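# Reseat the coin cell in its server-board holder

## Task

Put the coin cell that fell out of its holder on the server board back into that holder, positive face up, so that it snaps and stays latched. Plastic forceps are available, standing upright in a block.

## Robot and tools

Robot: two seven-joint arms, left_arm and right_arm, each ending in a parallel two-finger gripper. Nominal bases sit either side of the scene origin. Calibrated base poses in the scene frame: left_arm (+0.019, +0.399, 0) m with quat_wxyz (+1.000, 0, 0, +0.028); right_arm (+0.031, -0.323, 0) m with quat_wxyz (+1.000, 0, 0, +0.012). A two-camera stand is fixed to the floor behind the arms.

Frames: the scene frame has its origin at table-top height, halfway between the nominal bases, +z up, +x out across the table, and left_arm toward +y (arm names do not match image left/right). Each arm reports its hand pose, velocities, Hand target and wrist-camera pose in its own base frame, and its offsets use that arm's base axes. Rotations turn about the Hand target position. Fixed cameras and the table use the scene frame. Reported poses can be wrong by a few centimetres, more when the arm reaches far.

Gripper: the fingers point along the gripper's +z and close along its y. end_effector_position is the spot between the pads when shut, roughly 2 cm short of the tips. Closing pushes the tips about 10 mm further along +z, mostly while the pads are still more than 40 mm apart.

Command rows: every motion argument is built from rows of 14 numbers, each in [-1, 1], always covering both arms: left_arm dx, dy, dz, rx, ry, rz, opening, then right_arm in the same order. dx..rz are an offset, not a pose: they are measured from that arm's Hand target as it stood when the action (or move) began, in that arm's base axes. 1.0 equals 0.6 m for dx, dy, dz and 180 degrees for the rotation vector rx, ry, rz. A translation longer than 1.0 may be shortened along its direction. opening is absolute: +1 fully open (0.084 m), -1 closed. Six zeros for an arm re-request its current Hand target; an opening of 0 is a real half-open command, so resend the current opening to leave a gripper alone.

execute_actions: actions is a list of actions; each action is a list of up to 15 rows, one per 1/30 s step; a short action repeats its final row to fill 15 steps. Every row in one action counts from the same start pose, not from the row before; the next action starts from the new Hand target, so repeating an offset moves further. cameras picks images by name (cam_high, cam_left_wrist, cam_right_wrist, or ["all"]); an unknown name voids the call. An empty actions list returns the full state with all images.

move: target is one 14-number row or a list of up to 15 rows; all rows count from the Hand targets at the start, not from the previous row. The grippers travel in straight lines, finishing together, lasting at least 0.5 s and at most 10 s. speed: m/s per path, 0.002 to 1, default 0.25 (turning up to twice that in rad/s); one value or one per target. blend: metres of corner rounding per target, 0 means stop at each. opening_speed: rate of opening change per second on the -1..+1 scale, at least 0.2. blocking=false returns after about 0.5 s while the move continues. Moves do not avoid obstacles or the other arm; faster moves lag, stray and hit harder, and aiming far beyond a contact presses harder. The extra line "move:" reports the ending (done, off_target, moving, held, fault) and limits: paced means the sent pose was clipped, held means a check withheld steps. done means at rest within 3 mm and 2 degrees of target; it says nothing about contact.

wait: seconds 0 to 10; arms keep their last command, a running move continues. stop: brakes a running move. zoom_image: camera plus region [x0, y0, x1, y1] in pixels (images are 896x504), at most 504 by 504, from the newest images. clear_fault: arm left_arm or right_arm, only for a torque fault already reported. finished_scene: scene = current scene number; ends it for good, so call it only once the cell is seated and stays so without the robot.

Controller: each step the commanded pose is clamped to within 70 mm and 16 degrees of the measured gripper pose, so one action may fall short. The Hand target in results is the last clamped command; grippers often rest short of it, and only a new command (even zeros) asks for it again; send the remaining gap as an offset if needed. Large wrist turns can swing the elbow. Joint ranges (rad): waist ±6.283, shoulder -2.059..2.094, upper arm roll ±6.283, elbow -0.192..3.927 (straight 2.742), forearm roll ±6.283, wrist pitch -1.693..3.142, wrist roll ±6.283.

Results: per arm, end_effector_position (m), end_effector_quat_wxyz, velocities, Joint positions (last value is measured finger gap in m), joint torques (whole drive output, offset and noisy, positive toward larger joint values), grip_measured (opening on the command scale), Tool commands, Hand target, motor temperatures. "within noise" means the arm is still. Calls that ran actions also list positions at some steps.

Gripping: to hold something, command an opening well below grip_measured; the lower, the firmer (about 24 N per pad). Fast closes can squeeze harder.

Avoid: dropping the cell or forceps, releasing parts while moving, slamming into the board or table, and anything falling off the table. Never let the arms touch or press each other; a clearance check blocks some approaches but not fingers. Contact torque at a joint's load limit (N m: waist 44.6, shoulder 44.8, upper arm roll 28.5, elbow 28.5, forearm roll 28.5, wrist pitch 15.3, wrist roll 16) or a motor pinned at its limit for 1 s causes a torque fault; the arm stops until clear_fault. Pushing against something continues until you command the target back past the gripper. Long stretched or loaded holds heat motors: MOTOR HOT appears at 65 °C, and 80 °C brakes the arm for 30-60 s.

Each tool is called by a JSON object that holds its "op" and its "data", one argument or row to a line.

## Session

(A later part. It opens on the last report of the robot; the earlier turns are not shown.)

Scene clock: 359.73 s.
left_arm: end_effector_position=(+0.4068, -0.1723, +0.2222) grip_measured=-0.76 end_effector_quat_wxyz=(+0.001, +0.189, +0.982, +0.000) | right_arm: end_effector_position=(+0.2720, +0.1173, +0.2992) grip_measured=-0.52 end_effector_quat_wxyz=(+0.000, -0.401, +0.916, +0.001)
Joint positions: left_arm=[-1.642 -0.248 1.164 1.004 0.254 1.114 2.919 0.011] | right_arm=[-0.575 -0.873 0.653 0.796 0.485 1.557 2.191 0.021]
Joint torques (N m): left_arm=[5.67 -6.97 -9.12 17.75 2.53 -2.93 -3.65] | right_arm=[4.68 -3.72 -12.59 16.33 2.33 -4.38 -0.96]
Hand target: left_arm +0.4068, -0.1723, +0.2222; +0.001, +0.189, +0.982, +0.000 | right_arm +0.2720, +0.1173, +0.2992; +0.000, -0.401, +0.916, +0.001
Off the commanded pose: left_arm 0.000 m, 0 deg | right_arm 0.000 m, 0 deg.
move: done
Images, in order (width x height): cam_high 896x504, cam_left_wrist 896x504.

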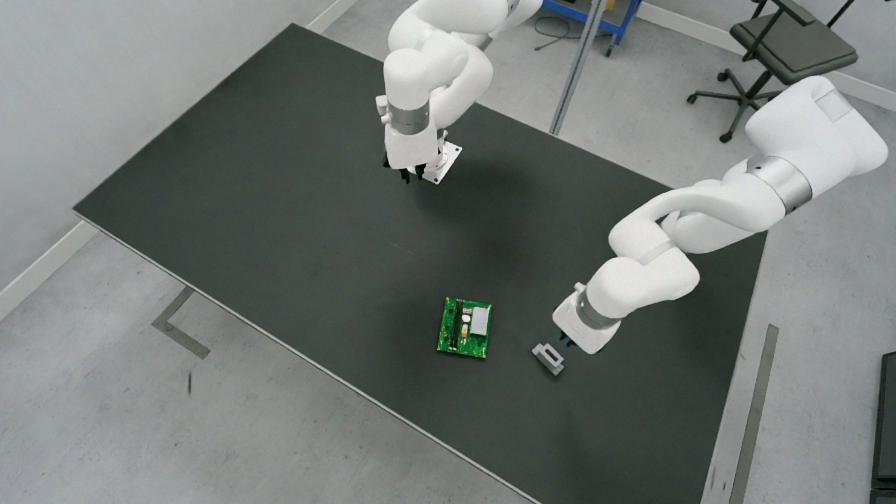

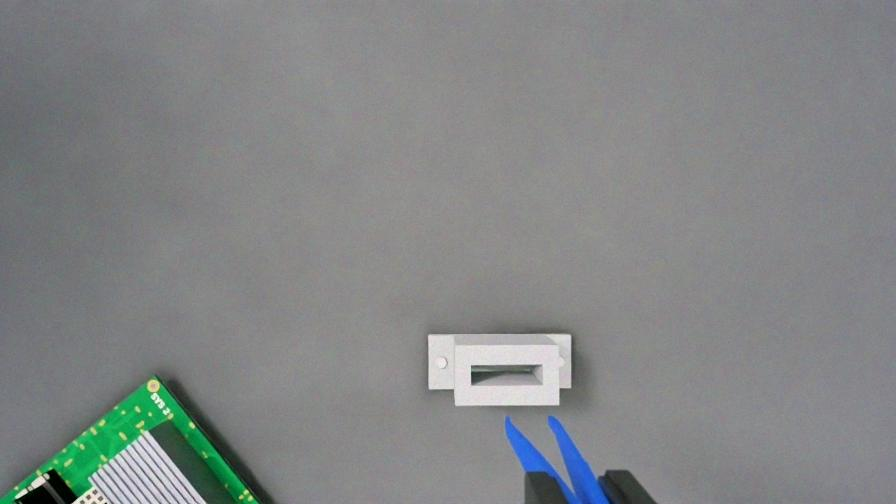

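{"op": "move", "data": {
  "target": [0, 0, 0, 0, 0, 0, -0.69, 0, 0, 0, 0, 0, 0, -0.5],
  "opening_speed": 0.3,
  "cameras": ["cam_left_wrist"]
}}

{"op": "zoom_image", "data": {
  "camera": "cam_left_wrist",
  "region": [490, 405, 640, 504]
}}

Scene clock: 375.03 s.
left_arm: end_effector_position=(+0.4068, -0.1723, +0.2222) grip_measured=-0.71 end_effector_quat_wxyz=(+0.001, +0.189, +0.982, +0.000) | right_arm: end_effector_position=(+0.2720, +0.1173, +0.2992) grip_measured=-0.52 end_effector_quat_wxyz=(+0.000, -0.401, +0.916, +0.001)
Joint positions: left_arm=[-1.641 -0.248 1.163 1.004 0.254 1.114 2.919 0.013] | right_arm=[-0.575 -0.873 0.653 0.796 0.485 1.557 2.191 0.021]
Joint torques (N m): left_arm=[5.72 -7.11 -9.15 17.76 2.8 -3.04 -3.22] | right_arm=[4.53 -3.55 -12.66 16.4 2.35 -4.31 -1.02]
Hand target: left_arm +0.4068, -0.1723, +0.2222; +0.001, +0.189, +0.982, +0.000 | right_arm +0.2720, +0.1173, +0.2992; +0.000, -0.401, +0.916, +0.001
Off the commanded pose: left_arm 0.000 m, 0 deg | right_arm 0.000 m, 0 deg.
move: done
Images, in order (width x height): cam_left_wrist 896x504.

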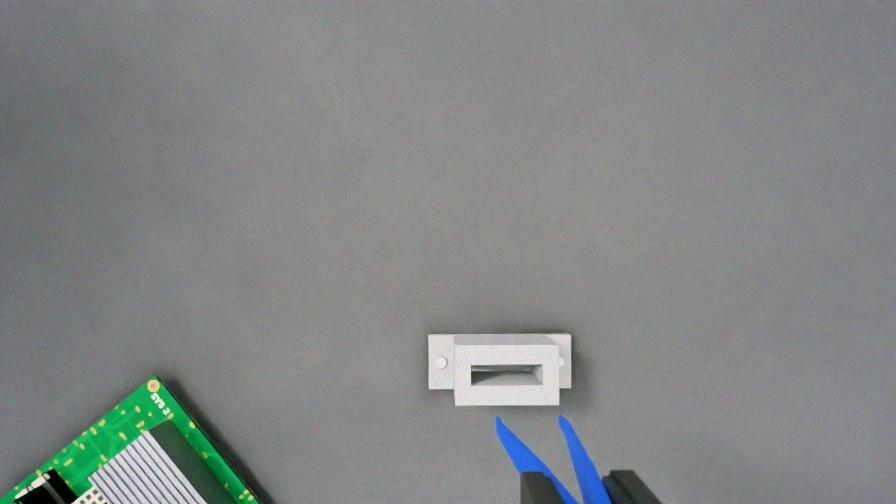

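Scaled by 3.360 from the camera's 896x504 image, which has a finer 1280x720 frame.

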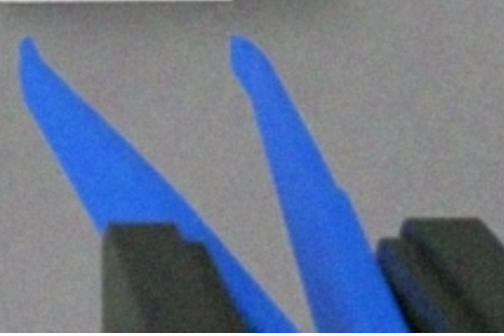

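{"op": "move", "data": {
  "target": [-0.0013, -0.3607, 0, 0, 0, 0.2139, -0.73, 0, 0, 0, 0, 0, 0, -0.5],
  "speed": 0.2,
  "cameras": ["all"]
}}

{"op": "zoom_image", "data": {
  "camera": "cam_left_wrist",
  "region": [420, 280, 660, 504]
}}

Scene clock: 391.30 s.
left_arm: end_effector_position=(+0.4060, -0.3887, +0.2222) grip_measured=-0.75 end_effector_quat_wxyz=(+0.001, -0.146, +0.989, +0.000) | right_arm: end_effector_position=(+0.2720, +0.1173, +0.2992) grip_measured=-0.52 end_effector_quat_wxyz=(+0.000, -0.401, +0.916, +0.001)
Joint positions: left_arm=[-1.586 0.51 1.034 1.514 -0.453 1.265 2.381 0.011] | right_arm=[-0.575 -0.873 0.653 0.796 0.485 1.557 2.191 0.021]
Joint torques (N m): left_arm=[6.03 -16.4 6.09 21.15 -2.39 0.11 -3.42] | right_arm=[4.35 -3.39 -12.54 16.49 2.32 -4.34 -0.97]
Hand target: left_arm +0.4060, -0.3887, +0.2222; +0.001, -0.146, +0.989, +0.000 | right_arm +0.2720, +0.1173, +0.2992; +0.000, -0.401, +0.916, +0.001
Off the commanded pose: left_arm 0.000 m, 0 deg | right_arm 0.000 m, 0 deg.
move: done

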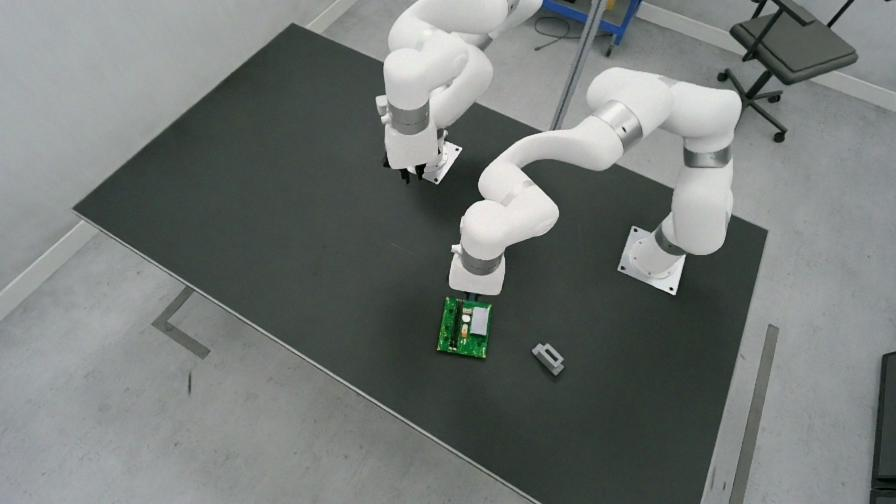

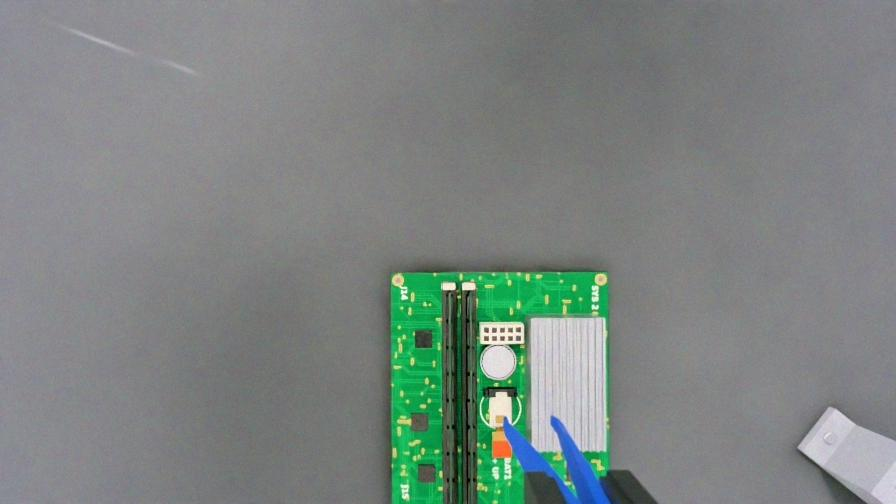

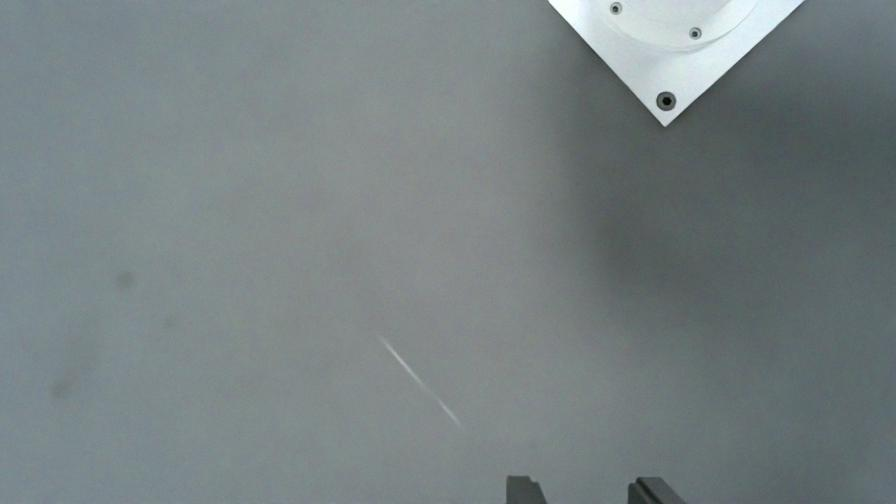

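Scaled by 2.100 from the camera's 896x504 image, which has a finer 1280x720 frame.

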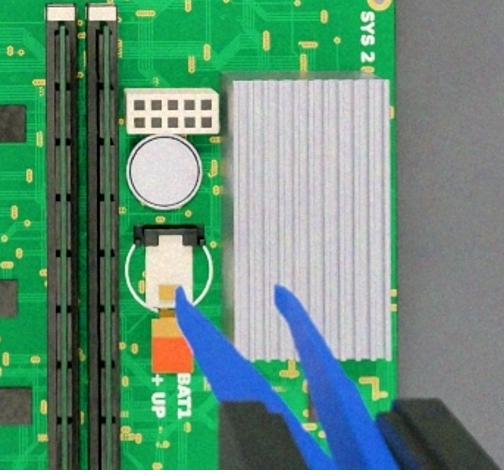

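{"op": "move", "data": {
  "target": [-0.0028, -0.0050, -0.1153, 0, 0, 0, -0.68, 0, 0, 0, 0, 0, 0, -0.5],
  "speed": 0.12,
  "opening_speed": 0.2,
  "cameras": ["cam_left_wrist"]
}}

{"op": "zoom_image", "data": {
  "camera": "cam_left_wrist",
  "region": [440, 330, 620, 504]
}}

Scene clock: 408.43 s.
left_arm: end_effector_position=(+0.4043, -0.3917, +0.1531) grip_measured=-0.70 end_effector_quat_wxyz=(+0.001, -0.146, +0.989, +0.000) | right_arm: end_effector_position=(+0.2720, +0.1173, +0.2992) grip_measured=-0.52 end_effector_quat_wxyz=(+0.000, -0.401, +0.916, +0.001)
Joint positions: left_arm=[-1.57 0.583 0.978 1.406 -0.532 1.112 2.424 0.013] | right_arm=[-0.575 -0.873 0.653 0.796 0.485 1.557 2.191 0.021]
Joint torques (N m): left_arm=[5.17 -16.97 7.65 15.85 -2.19 -2.79 3.24] | right_arm=[4.33 -3.54 -12.62 16.48 2.24 -4.23 -0.92]
Hand target: left_arm +0.4043, -0.3917, +0.1530; +0.001, -0.146, +0.989, +0.000 | right_arm +0.2720, +0.1173, +0.2992; +0.000, -0.401, +0.916, +0.001
Off the commanded pose: left_arm 0.000 m, 0 deg | right_arm 0.000 m, 0 deg.
move: done
Images, in order (width x height): cam_left_wrist 896x504.

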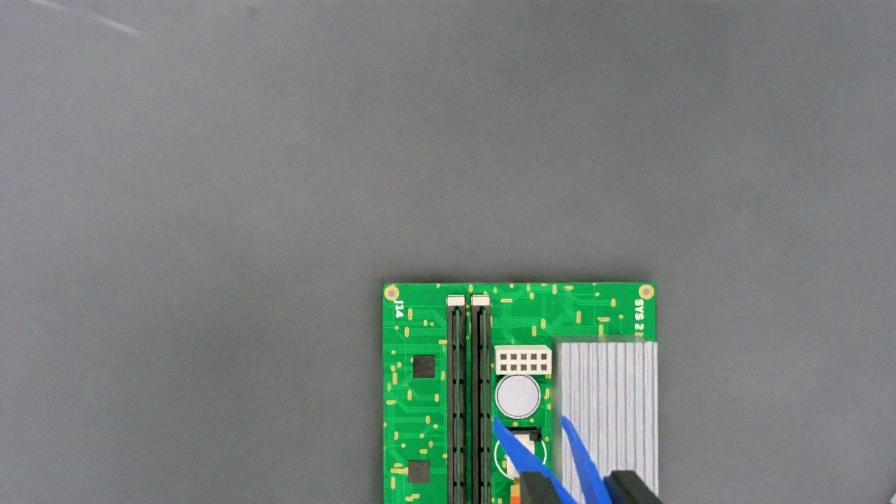

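Scaled by 2.800 from the camera's 896x504 image, which has a finer 1280x720 frame.

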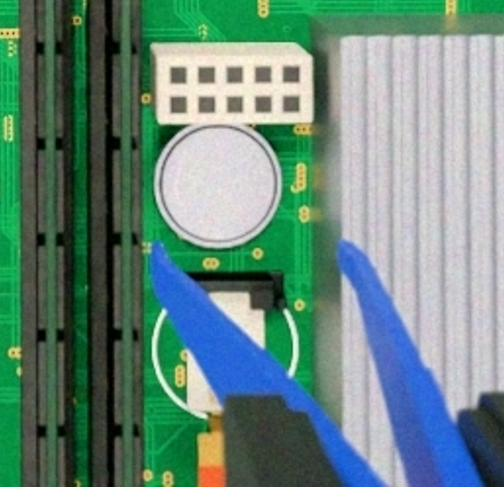

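{"op": "move", "data": {
  "target": [0.0148, 0.0086, -0.0633, 0, 0, 0, -0.69, 0, 0, 0, 0, 0, 0, -0.5],
  "speed": 0.1,
  "cameras": ["cam_left_wrist"]
}}

{"op": "zoom_image", "data": {
  "camera": "cam_left_wrist",
  "region": [460, 350, 620, 504]
}}

Scene clock: 430.60 s.
left_arm: end_effector_position=(+0.4131, -0.3865, +0.1151) grip_measured=-0.71 end_effector_quat_wxyz=(+0.001, -0.146, +0.989, +0.000) | right_arm: end_effector_position=(+0.2720, +0.1173, +0.2992) grip_measured=-0.52 end_effector_quat_wxyz=(+0.000, -0.401, +0.916, +0.001)
Joint positions: left_arm=[-1.523 0.644 0.934 1.381 -0.59 1.043 2.474 0.013] | right_arm=[-0.575 -0.873 0.653 0.796 0.485 1.557 2.191 0.021]
Joint torques (N m): left_arm=[5.77 -16.97 7.97 18.94 -2.35 -3.06 3.24] | right_arm=[4.48 -3.34 -12.55 16.43 2.36 -4.27 -0.88]
Hand target: left_arm +0.4132, -0.3865, +0.1150; +0.001, -0.146, +0.989, +0.000 | right_arm +0.2720, +0.1173, +0.2992; +0.000, -0.401, +0.916, +0.001
Off the commanded pose: left_arm 0.000 m, 0 deg | right_arm 0.000 m, 0 deg.
move: done
Images, in order (width x height): cam_left_wrist 896x504.

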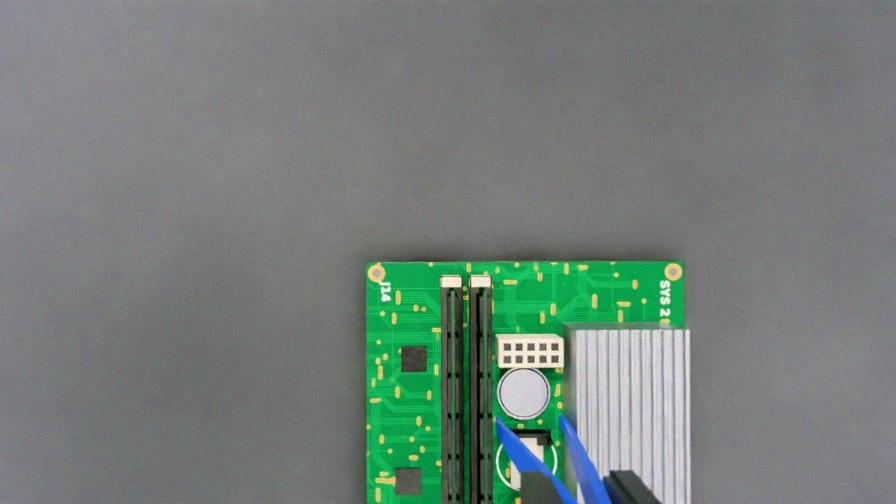

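Scaled by 3.150 from the camera's 896x504 image, which has a finer 1280x720 frame.

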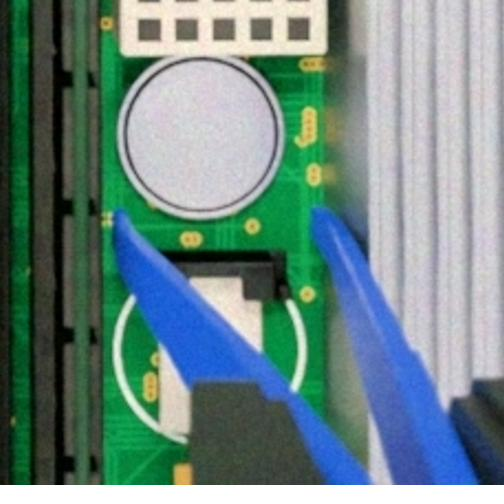

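{"op": "move", "data": {
  "target": [0, 0, -0.0183, 0, 0, 0, -0.69, 0, 0, 0, 0, 0, 0, -0.5],
  "speed": 0.05,
  "cameras": ["cam_left_wrist"]
}}

{"op": "zoom_image", "data": {
  "camera": "cam_left_wrist",
  "region": [460, 350, 620, 504]
}}

Scene clock: 439.77 s.
left_arm: end_effector_position=(+0.4132, -0.3865, +0.1041) grip_measured=-0.71 end_effector_quat_wxyz=(+0.001, -0.146, +0.989, +0.000) | right_arm: end_effector_position=(+0.2720, +0.1173, +0.2992) grip_measured=-0.52 end_effector_quat_wxyz=(+0.000, -0.401, +0.916, +0.001)
Joint positions: left_arm=[-1.516 0.659 0.92 1.372 -0.605 1.022 2.484 0.013] | right_arm=[-0.575 -0.873 0.653 0.796 0.485 1.557 2.191 0.021]
Joint torques (N m): left_arm=[5.74 -16.82 7.01 13.02 -2.41 -2.68 3.27] | right_arm=[4.43 -3.2 -12.59 16.51 2.42 -4.32 -0.88]
Hand target: left_arm +0.4132, -0.3865, +0.1040; +0.001, -0.146, +0.989, +0.000 | right_arm +0.2720, +0.1173, +0.2992; +0.000, -0.401, +0.916, +0.001
Off the commanded pose: left_arm 0.000 m, 0 deg | right_arm 0.000 m, 0 deg.
move: done
Images, in order (width x height): cam_left_wrist 896x504.

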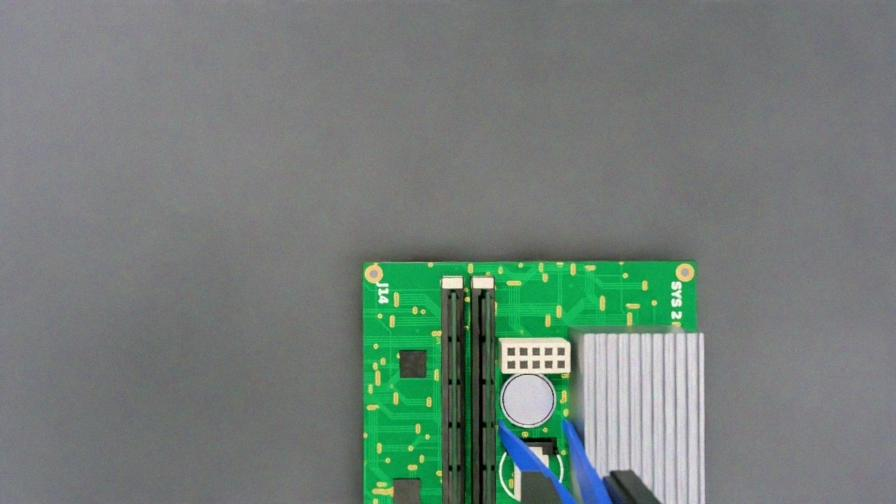

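Scaled by 3.150 from the camera's 896x504 image, which has a finer 1280x720 frame.

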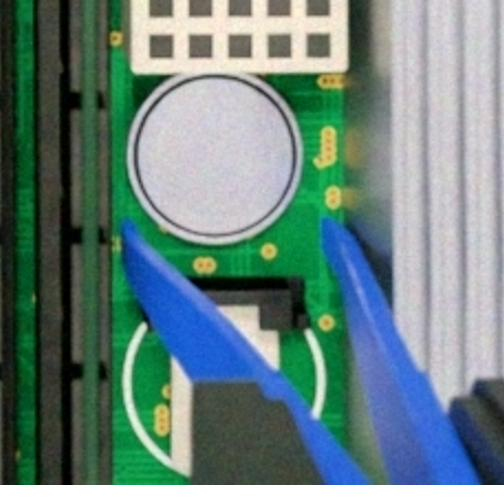

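{"op": "move", "data": {
  "target": [
    [0.0003, -0.0011, 0.002, 0, 0, 0, -0.69, 0, 0, 0, 0, 0, 0, -0.5],
    [-0.0134, -0.0052, 0.002, 0, 0, 0, -0.69, 0, 0, 0, 0, 0, 0, -0.5]
  ],
  "speed": 0.03,
  "cameras": ["cam_left_wrist"]
}}

{"op": "zoom_image", "data": {
  "camera": "cam_left_wrist",
  "region": [460, 350, 620, 504]
}}

Scene clock: 456.33 s.
left_arm: end_effector_position=(+0.4052, -0.3896, +0.1052) grip_measured=-0.71 end_effector_quat_wxyz=(+0.001, -0.146, +0.989, +0.000) | right_arm: end_effector_position=(+0.2720, +0.1173, +0.2992) grip_measured=-0.52 end_effector_quat_wxyz=(+0.000, -0.401, +0.916, +0.001)
Joint positions: left_arm=[-1.54 0.647 0.926 1.355 -0.6 1.016 2.469 0.013] | right_arm=[-0.575 -0.873 0.653 0.796 0.485 1.557 2.191 0.021]
Joint torques (N m): left_arm=[-4.22 -26.49 15.49 14.52 2.74 -3.03 -3.18] | right_arm=[4.27 -3.38 -12.59 16.52 2.4 -4.29 -0.84]
Hand target: left_arm +0.4051, -0.3897, +0.1052; +0.001, -0.146, +0.989, +0.000 | right_arm +0.2720, +0.1173, +0.2992; +0.000, -0.401, +0.916, +0.001
Off the commanded pose: left_arm 0.000 m, 0 deg | right_arm 0.000 m, 0 deg.
move: done
Images, in order (width x height): cam_left_wrist 896x504.

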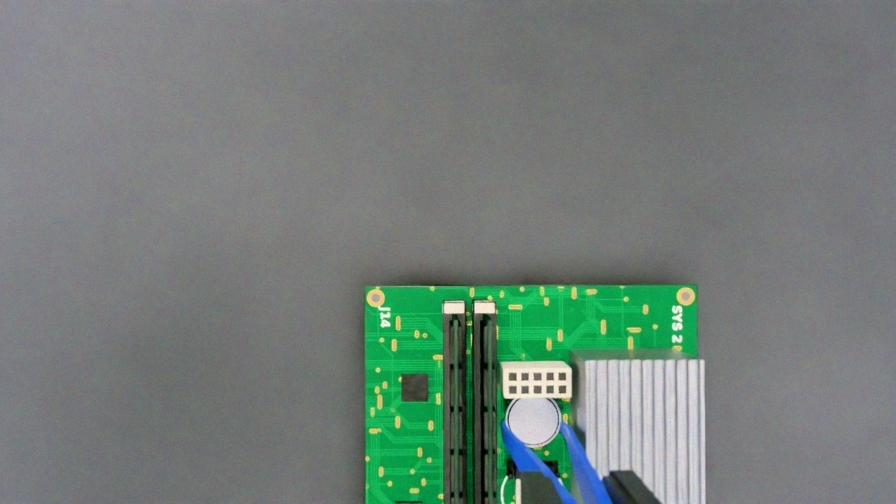

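Scaled by 3.150 from the camera's 896x504 image, which has a finer 1280x720 frame.

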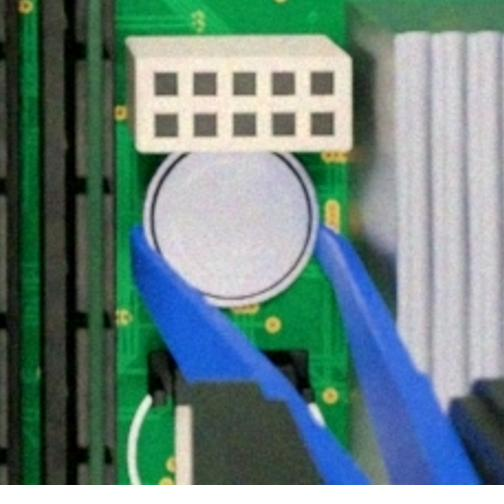

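{"op": "move", "data": {
  "target": [
    [-0.0027, -0.0008, 0, 0, 0, 0, -0.69, 0, 0, 0, 0, 0, 0, -0.5],
    [-0.0027, -0.0008, 0, 0, 0, 0, -0.76, 0, 0, 0, 0, 0, 0, -0.5]
  ],
  "speed": 0.03,
  "opening_speed": 0.2,
  "cameras": ["cam_left_wrist"]
}}

{"op": "zoom_image", "data": {
  "camera": "cam_left_wrist",
  "region": [460, 350, 620, 504]
}}

Scene clock: 465.97 s.
left_arm: end_effector_position=(+0.4035, -0.3901, +0.1052) grip_measured=-0.78 end_effector_quat_wxyz=(+0.001, -0.146, +0.989, +0.000) | right_arm: end_effector_position=(+0.2720, +0.1173, +0.2992) grip_measured=-0.52 end_effector_quat_wxyz=(+0.000, -0.401, +0.916, +0.001)
Joint positions: left_arm=[-1.545 0.645 0.927 1.351 -0.599 1.015 2.466 0.01] | right_arm=[-0.575 -0.873 0.653 0.796 0.485 1.557 2.191 0.021]
Joint torques (N m): left_arm=[-4.37 -26.43 15.41 14.82 2.63 -3.04 -3.23] | right_arm=[4.53 -3.43 -12.6 16.56 2.44 -4.21 -0.97]
Hand target: left_arm +0.4035, -0.3901, +0.1052; +0.001, -0.146, +0.989, +0.000 | right_arm +0.2720, +0.1173, +0.2992; +0.000, -0.401, +0.916, +0.001
Off the commanded pose: left_arm 0.000 m, 0 deg | right_arm 0.000 m, 0 deg.
move: done
Images, in order (width x height): cam_left_wrist 896x504.

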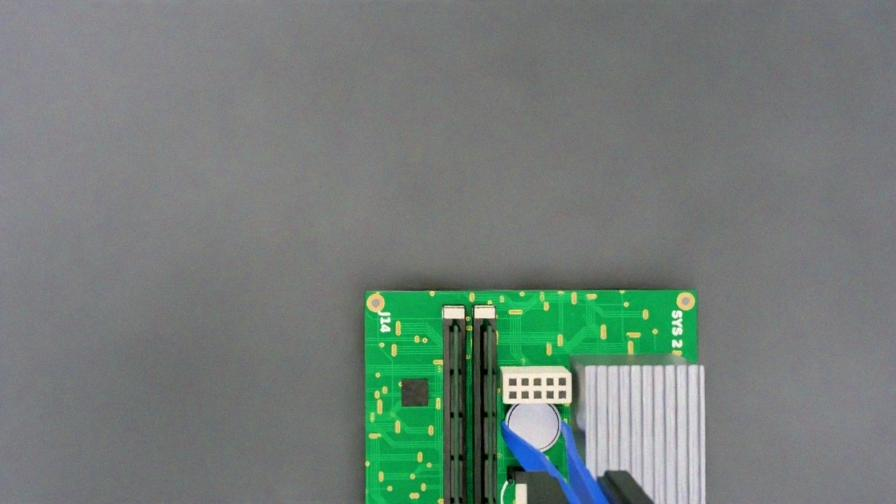

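Scaled by 3.150 from the camera's 896x504 image, which has a finer 1280x720 frame.

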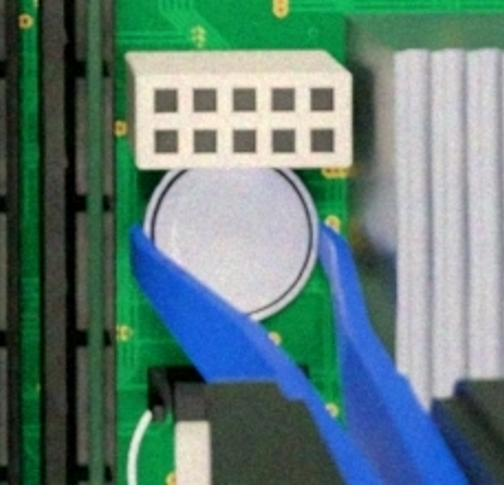

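{"op": "move", "data": {
  "target": [
    [0, 0, 0, 0, 0, 0, -0.82, 0, 0, 0, 0, 0, 0, -0.5],
    [0, 0, 0.025, 0, 0, 0, -0.82, 0, 0, 0, 0, 0, 0, -0.5]
  ],
  "speed": 0.04,
  "opening_speed": 0.3,
  "cameras": ["cam_left_wrist"]
}}

{"op": "zoom_image", "data": {
  "camera": "cam_left_wrist",
  "region": [460, 350, 620, 504]
}}

Scene clock: 474.90 s.
left_arm: end_effector_position=(+0.4035, -0.3901, +0.1201) grip_measured=-0.83 end_effector_quat_wxyz=(+0.001, -0.146, +0.989, +0.000) | right_arm: end_effector_position=(+0.2720, +0.1173, +0.2992) grip_measured=-0.52 end_effector_quat_wxyz=(+0.000, -0.401, +0.916, +0.001)
Joint positions: left_arm=[-1.556 0.623 0.946 1.363 -0.577 1.043 2.453 0.007] | right_arm=[-0.575 -0.873 0.653 0.796 0.485 1.557 2.191 0.021]
Joint torques (N m): left_arm=[-4.27 -25.82 15.62 19.94 2.98 -0.02 -3.29] | right_arm=[4.28 -3.06 -12.51 16.59 2.16 -4.21 -0.9]
Hand target: left_arm +0.4035, -0.3901, +0.1202; +0.001, -0.146, +0.989, +0.000 | right_arm +0.2720, +0.1173, +0.2992; +0.000, -0.401, +0.916, +0.001
Off the commanded pose: left_arm 0.000 m, 0 deg | right_arm 0.000 m, 0 deg.
move: done
Images, in order (width x height): cam_left_wrist 896x504.

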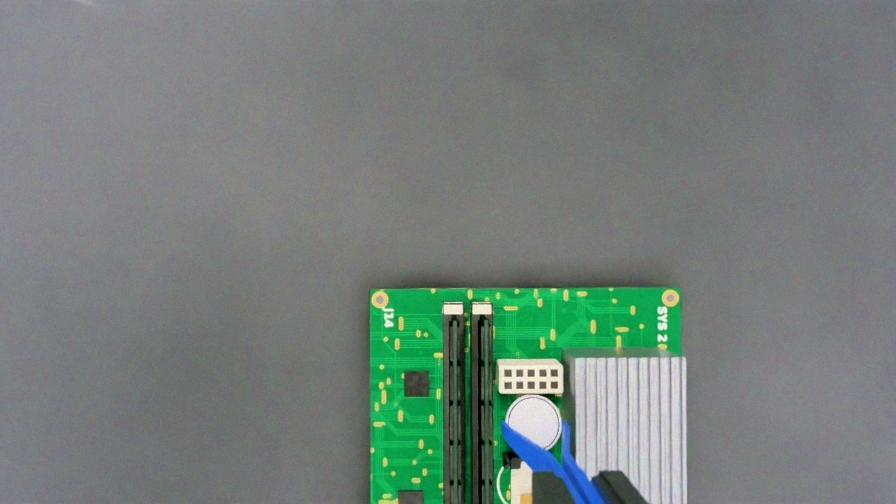

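Scaled by 3.150 from the camera's 896x504 image, which has a finer 1280x720 frame.

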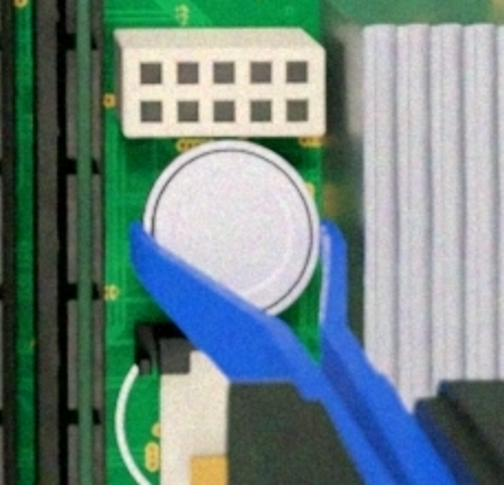

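{"op": "move", "data": {
  "target": [0, 0, 0.3, 0, 0, 0.139, -0.82, 0.0038, 0.1637, -0.1487, 0.5484, 0.0038, -0.399, -0.3],
  "speed": 0.35,
  "cameras": ["all"]
}}

Scene clock: 512.63 s.
left_arm: end_effector_position=(+0.4035, -0.3902, +0.2465) grip_measured=-0.83 end_effector_quat_wxyz=(+0.001, -0.295, +0.956, +0.000) | right_arm: end_effector_position=(+0.2732, +0.1756, +0.2449) grip_measured=-0.32 end_effector_quat_wxyz=(+0.186, +0.006, +0.872, +0.452)
Joint positions: left_arm=[-1.622 0.522 1.102 1.567 -0.472 1.339 2.08 0.007] | right_arm=[-0.471 -1.09 0.421 0.145 1.442 1.4 2.453 0.03]
Joint torques (N m): left_arm=[5.17 -21.89 14.4 21.16 2.44 0.07 -3.25] | right_arm=[-4.36 5.56 -8.24 22.3 -1.41 1.77 -0.82]
Hand target: left_arm +0.4035, -0.3901, +0.2465; +0.001, -0.295, +0.956, +0.000 (not the last commanded pose) | right_arm +0.2732, +0.1756, +0.2449; +0.186, +0.006, +0.872, +0.452 (not the last commanded pose)
Off the commanded pose: left_arm 0.054 m, 7 deg | right_arm 0.053 m, 48 deg.
move: held (right_arm; a check stopped the path), off_target (left_arm; braked when a check withheld steps of right_arm); limits=held
pose unreachable (right arm): on one or more control steps of this call, first in action 0 (counted from 0), this arm could not follow its commanded pose, so it was not sent that pose on those steps. It may still have moved: this result reports where it is.
cause: moving toward the commanded pose would bring two parts of the arm too close to each other (joints 2 (shoulder) to 5 (forearm roll) lie between them).

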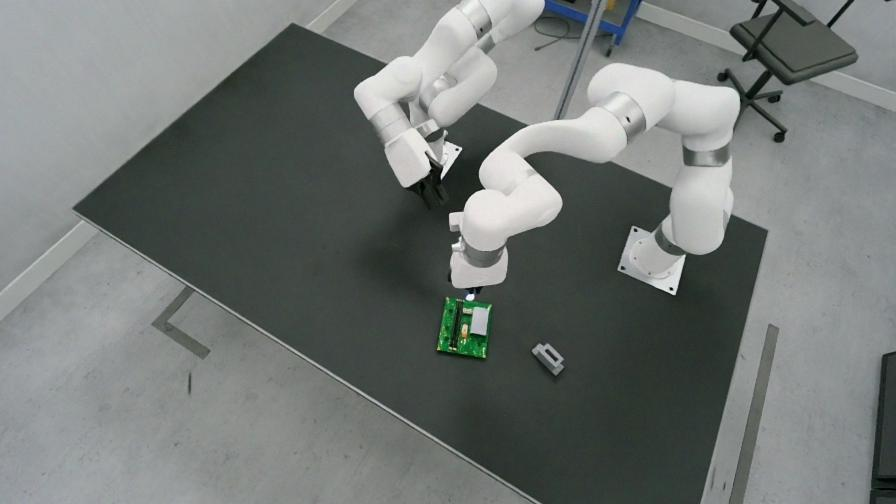

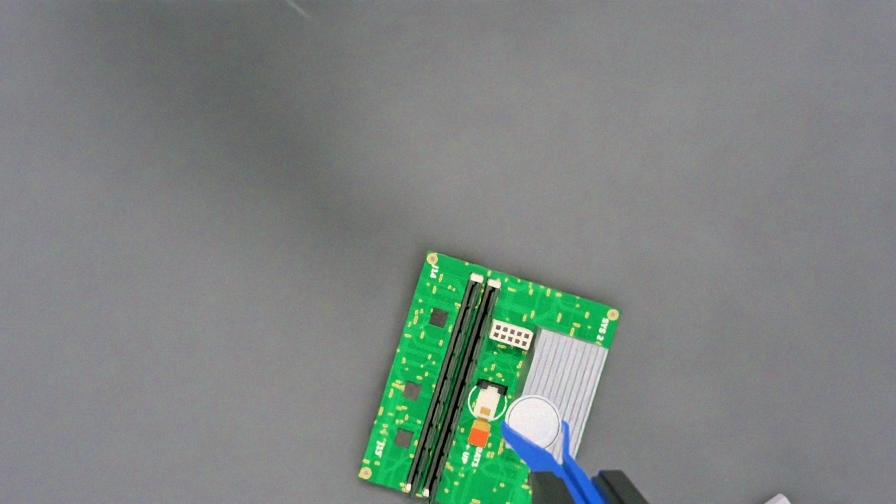

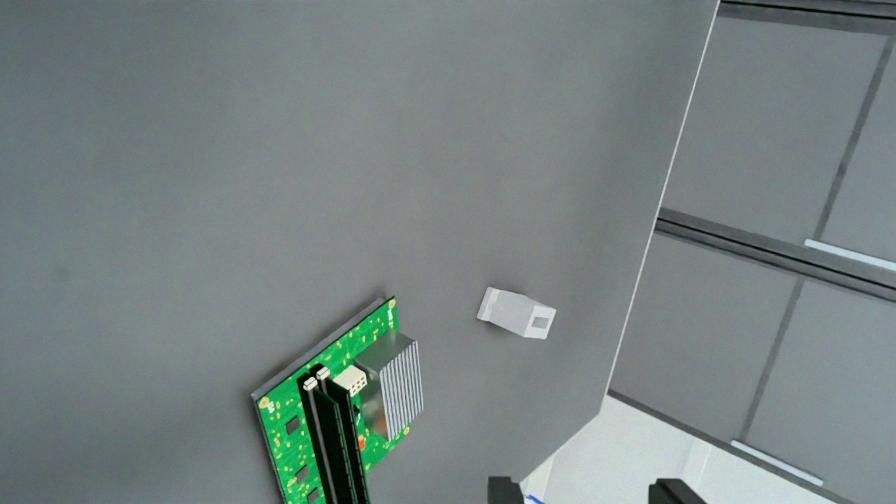

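{"op": "move", "data": {
  "target": [0, 0, 0.0892, 0, 0, 0.2917, -0.82, 0.2345, 0.0293, -0.0582, 0.1941, 0.0805, 0.0810, -0.3],
  "speed": 0.25,
  "cameras": ["all"]
}}

Scene clock: 530.57 s.
left_arm: end_effector_position=(+0.4035, -0.3901, +0.3000) grip_measured=-0.83 end_effector_quat_wxyz=(-0.001, +0.687, -0.727, -0.001) | right_arm: end_effector_position=(+0.4138, +0.1931, +0.2100) grip_measured=-0.32 end_effector_quat_wxyz=(+0.009, +0.009, +0.707, +0.707)
Joint positions: left_arm=[-1.652 0.604 1.272 1.727 -0.571 1.534 1.211 0.007] | right_arm=[-0.601 0.323 0.471 0.816 1.389 1.51 2.111 0.03]
Joint torques (N m): left_arm=[5.76 -15.42 16.34 19.76 -2.38 -0.01 -3.2] | right_arm=[4.75 -9.24 3.06 16.75 -2 4.35 1.03]
Hand target: left_arm +0.4035, -0.3901, +0.3000; -0.001, +0.687, -0.727, -0.001 | right_arm +0.4139, +0.1931, +0.2100; +0.009, +0.009, +0.707, +0.707
Off the commanded pose: left_arm 0.000 m, 0 deg | right_arm 0.000 m, 0 deg.
move: done

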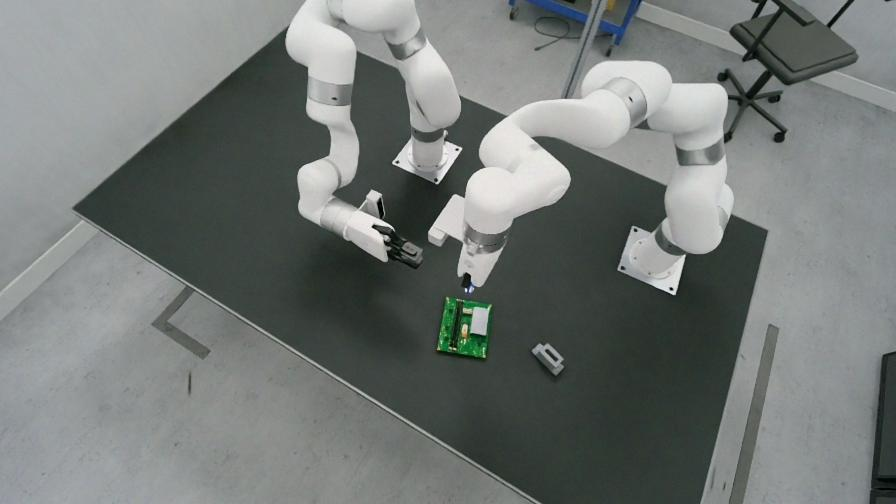

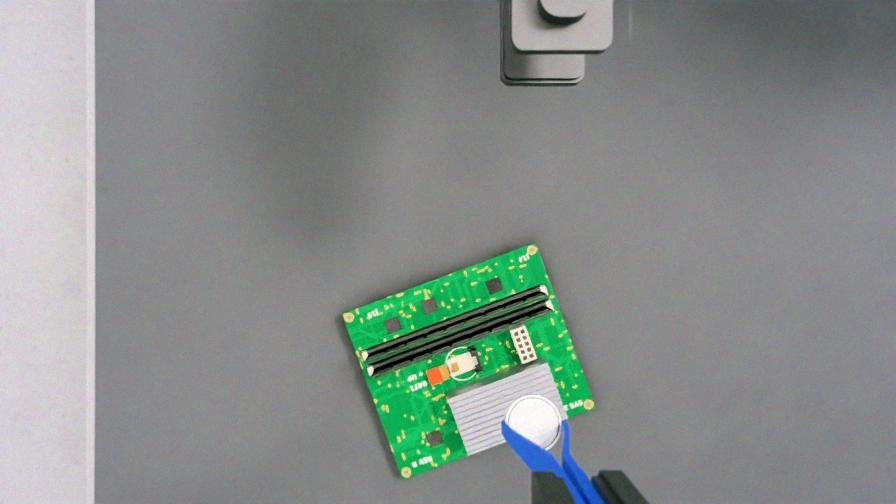

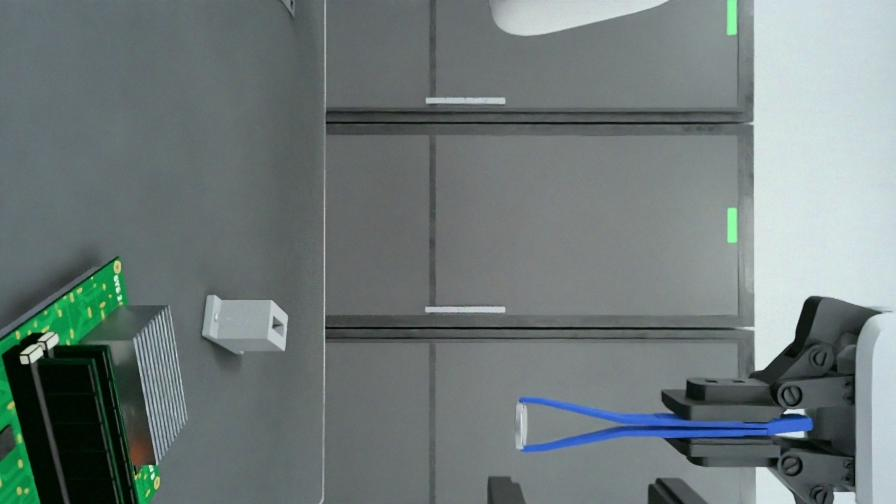

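{"op": "zoom_image", "data": {
  "camera": "cam_right_wrist",
  "region": [480, 370, 720, 504]
}}

{"op": "zoom_image", "data": {
  "camera": "cam_left_wrist",
  "region": [480, 370, 620, 504]
}}

Scaled by 2.100 from the camera's 896x504 image, which has a finer 1280x720 frame.

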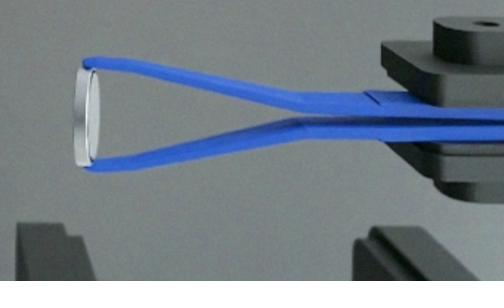

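Scaled by 3.600 from the camera's 896x504 image, which has a finer 1280x720 frame.

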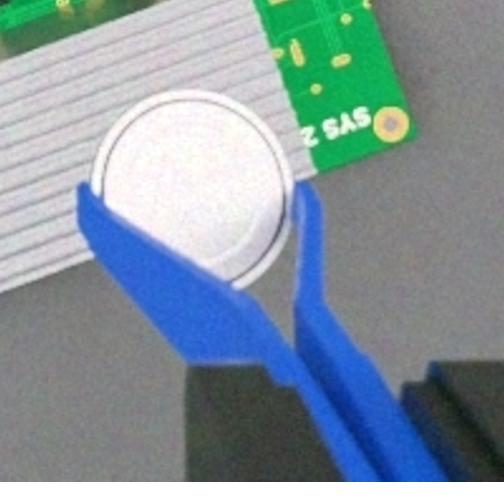

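{"op": "move", "data": {
  "target": [0, 0, 0, 0, 0, 0, -0.82, 0.0224, 0.1412, 0, 0, 0, 0, -0.65],
  "speed": 0.1,
  "cameras": ["cam_left_wrist", "cam_right_wrist"]
}}

{"op": "zoom_image", "data": {
  "camera": "cam_right_wrist",
  "region": [440, 370, 720, 504]
}}

{"op": "zoom_image", "data": {
  "camera": "cam_left_wrist",
  "region": [440, 300, 640, 504]
}}

Scene clock: 552.43 s.
left_arm: end_effector_position=(+0.4035, -0.3901, +0.3000) grip_measured=-0.83 end_effector_quat_wxyz=(-0.001, +0.687, -0.727, -0.001) | right_arm: end_effector_position=(+0.4273, +0.2778, +0.2100) grip_measured=-0.67 end_effector_quat_wxyz=(+0.009, +0.009, +0.707, +0.707)
Joint positions: left_arm=[-1.652 0.604 1.272 1.727 -0.571 1.534 1.211 0.007] | right_arm=[-0.463 0.369 0.569 0.856 1.557 1.352 2.104 0.015]
Joint torques (N m): left_arm=[5.59 -15.35 15.93 19.61 -2.43 -0.06 -3.18] | right_arm=[5.03 -9.47 7.52 17.39 2.97 -0.45 -0.82]
Motor temperatures (°C): left_arm=[37 37 38 45 30 36 38] | right_arm=[31 35 37 41 33 39 40]
Hand target: left_arm +0.4035, -0.3901, +0.3000; -0.001, +0.687, -0.727, -0.001 | right_arm +0.4273, +0.2779, +0.2100; +0.009, +0.009, +0.707, +0.707
Off the commanded pose: left_arm 0.000 m, 0 deg | right_arm 0.000 m, 0 deg.
move: done
Images, in order (width x height): cam_left_wrist 896x504, cam_right_wrist 896x504.

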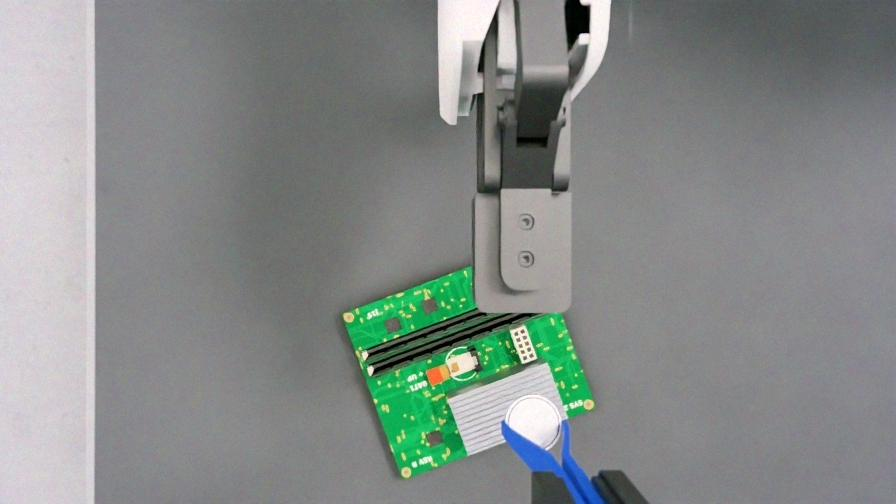

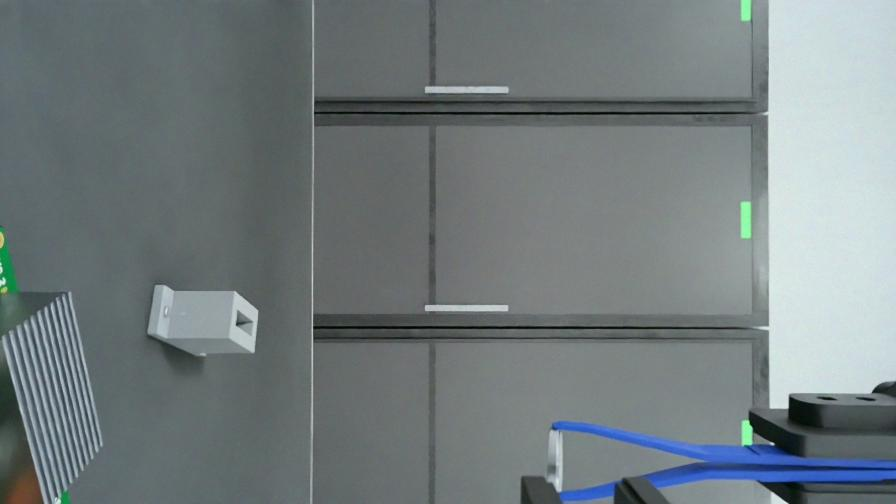

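Scaled by 1.800 from the camera's 896x504 image, which has a finer 1280x720 frame.

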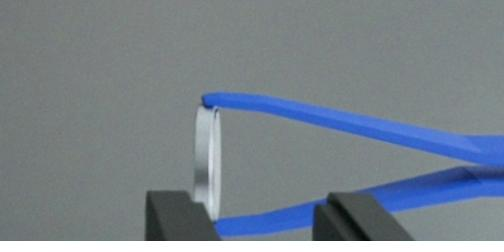

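Scaled by 2.471 from the camera's 896x504 image, which has a finer 1280x720 frame.

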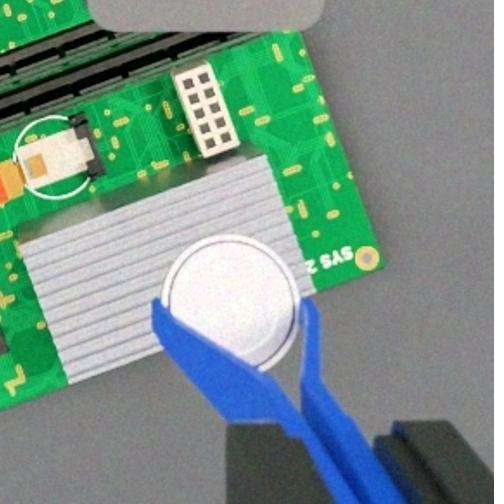

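{"op": "move", "data": {
  "target": [0, 0, 0, 0, 0, 0, -0.82, -0.0085, 0.0502, 0, 0, 0, 0, -0.65],
  "speed": 0.06,
  "cameras": ["cam_left_wrist", "cam_right_wrist"]
}}

{"op": "zoom_image", "data": {
  "camera": "cam_right_wrist",
  "region": [440, 370, 720, 504]
}}

{"op": "zoom_image", "data": {
  "camera": "cam_left_wrist",
  "region": [440, 300, 640, 504]
}}

Scene clock: 573.87 s.
left_arm: end_effector_position=(+0.4035, -0.3901, +0.3000) grip_measured=-0.83 end_effector_quat_wxyz=(-0.001, +0.687, -0.727, -0.001) | right_arm: end_effector_position=(+0.4222, +0.3079, +0.2100) grip_measured=-0.67 end_effector_quat_wxyz=(+0.009, +0.009, +0.707, +0.707)
Joint positions: left_arm=[-1.652 0.604 1.272 1.727 -0.571 1.534 1.211 0.007] | right_arm=[-0.416 0.373 0.605 0.853 1.621 1.3 2.087 0.015]
Joint torques (N m): left_arm=[5.75 -15.61 15.46 19.63 -2.37 -0.16 -3.11] | right_arm=[4.69 -9.26 7.77 17.69 3.11 -0.18 -0.94]
Hand target: left_arm +0.4035, -0.3901, +0.3000; -0.001, +0.687, -0.727, -0.001 | right_arm +0.4222, +0.3080, +0.2100; +0.009, +0.009, +0.707, +0.707
Off the commanded pose: left_arm 0.000 m, 0 deg | right_arm 0.000 m, 0 deg.
move: done
Images, in order (width x height): cam_left_wrist 896x504, cam_right_wrist 896x504.

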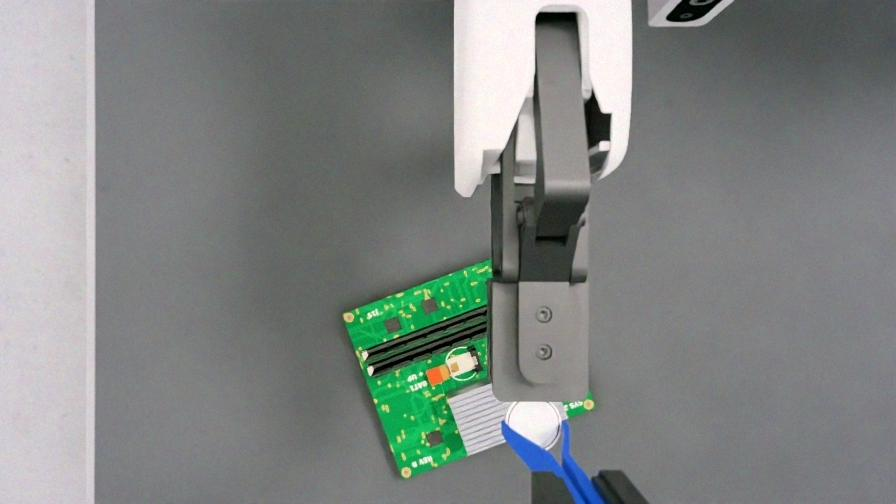

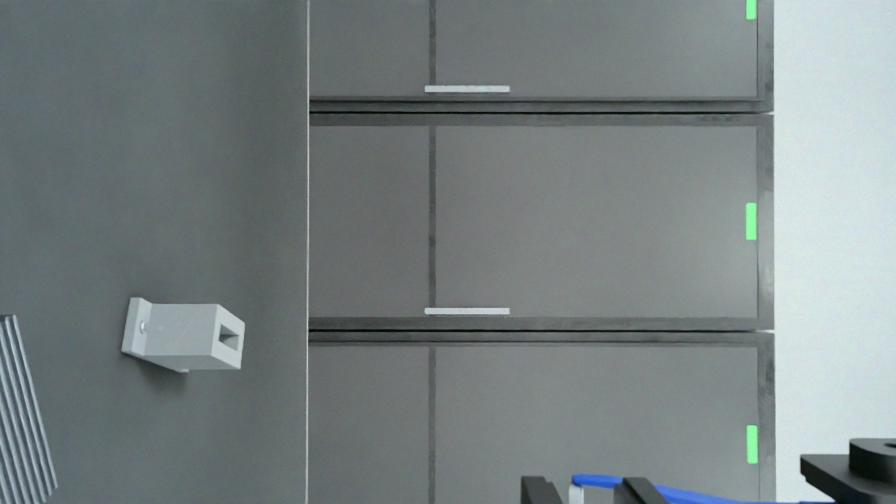

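Scaled by 1.800 from the camera's 896x504 image, which has a finer 1280x720 frame.

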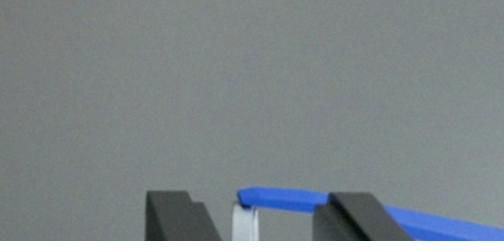

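Scaled by 2.471 from the camera's 896x504 image, which has a finer 1280x720 frame.

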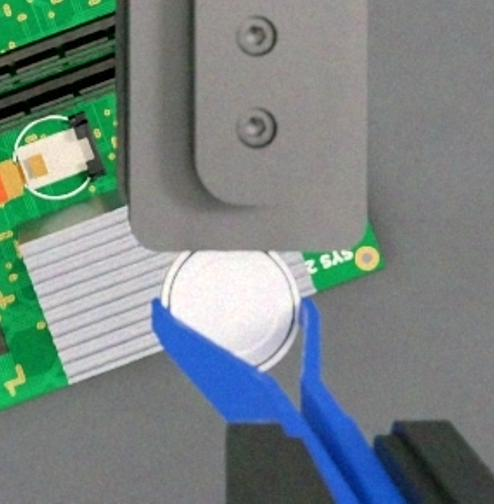

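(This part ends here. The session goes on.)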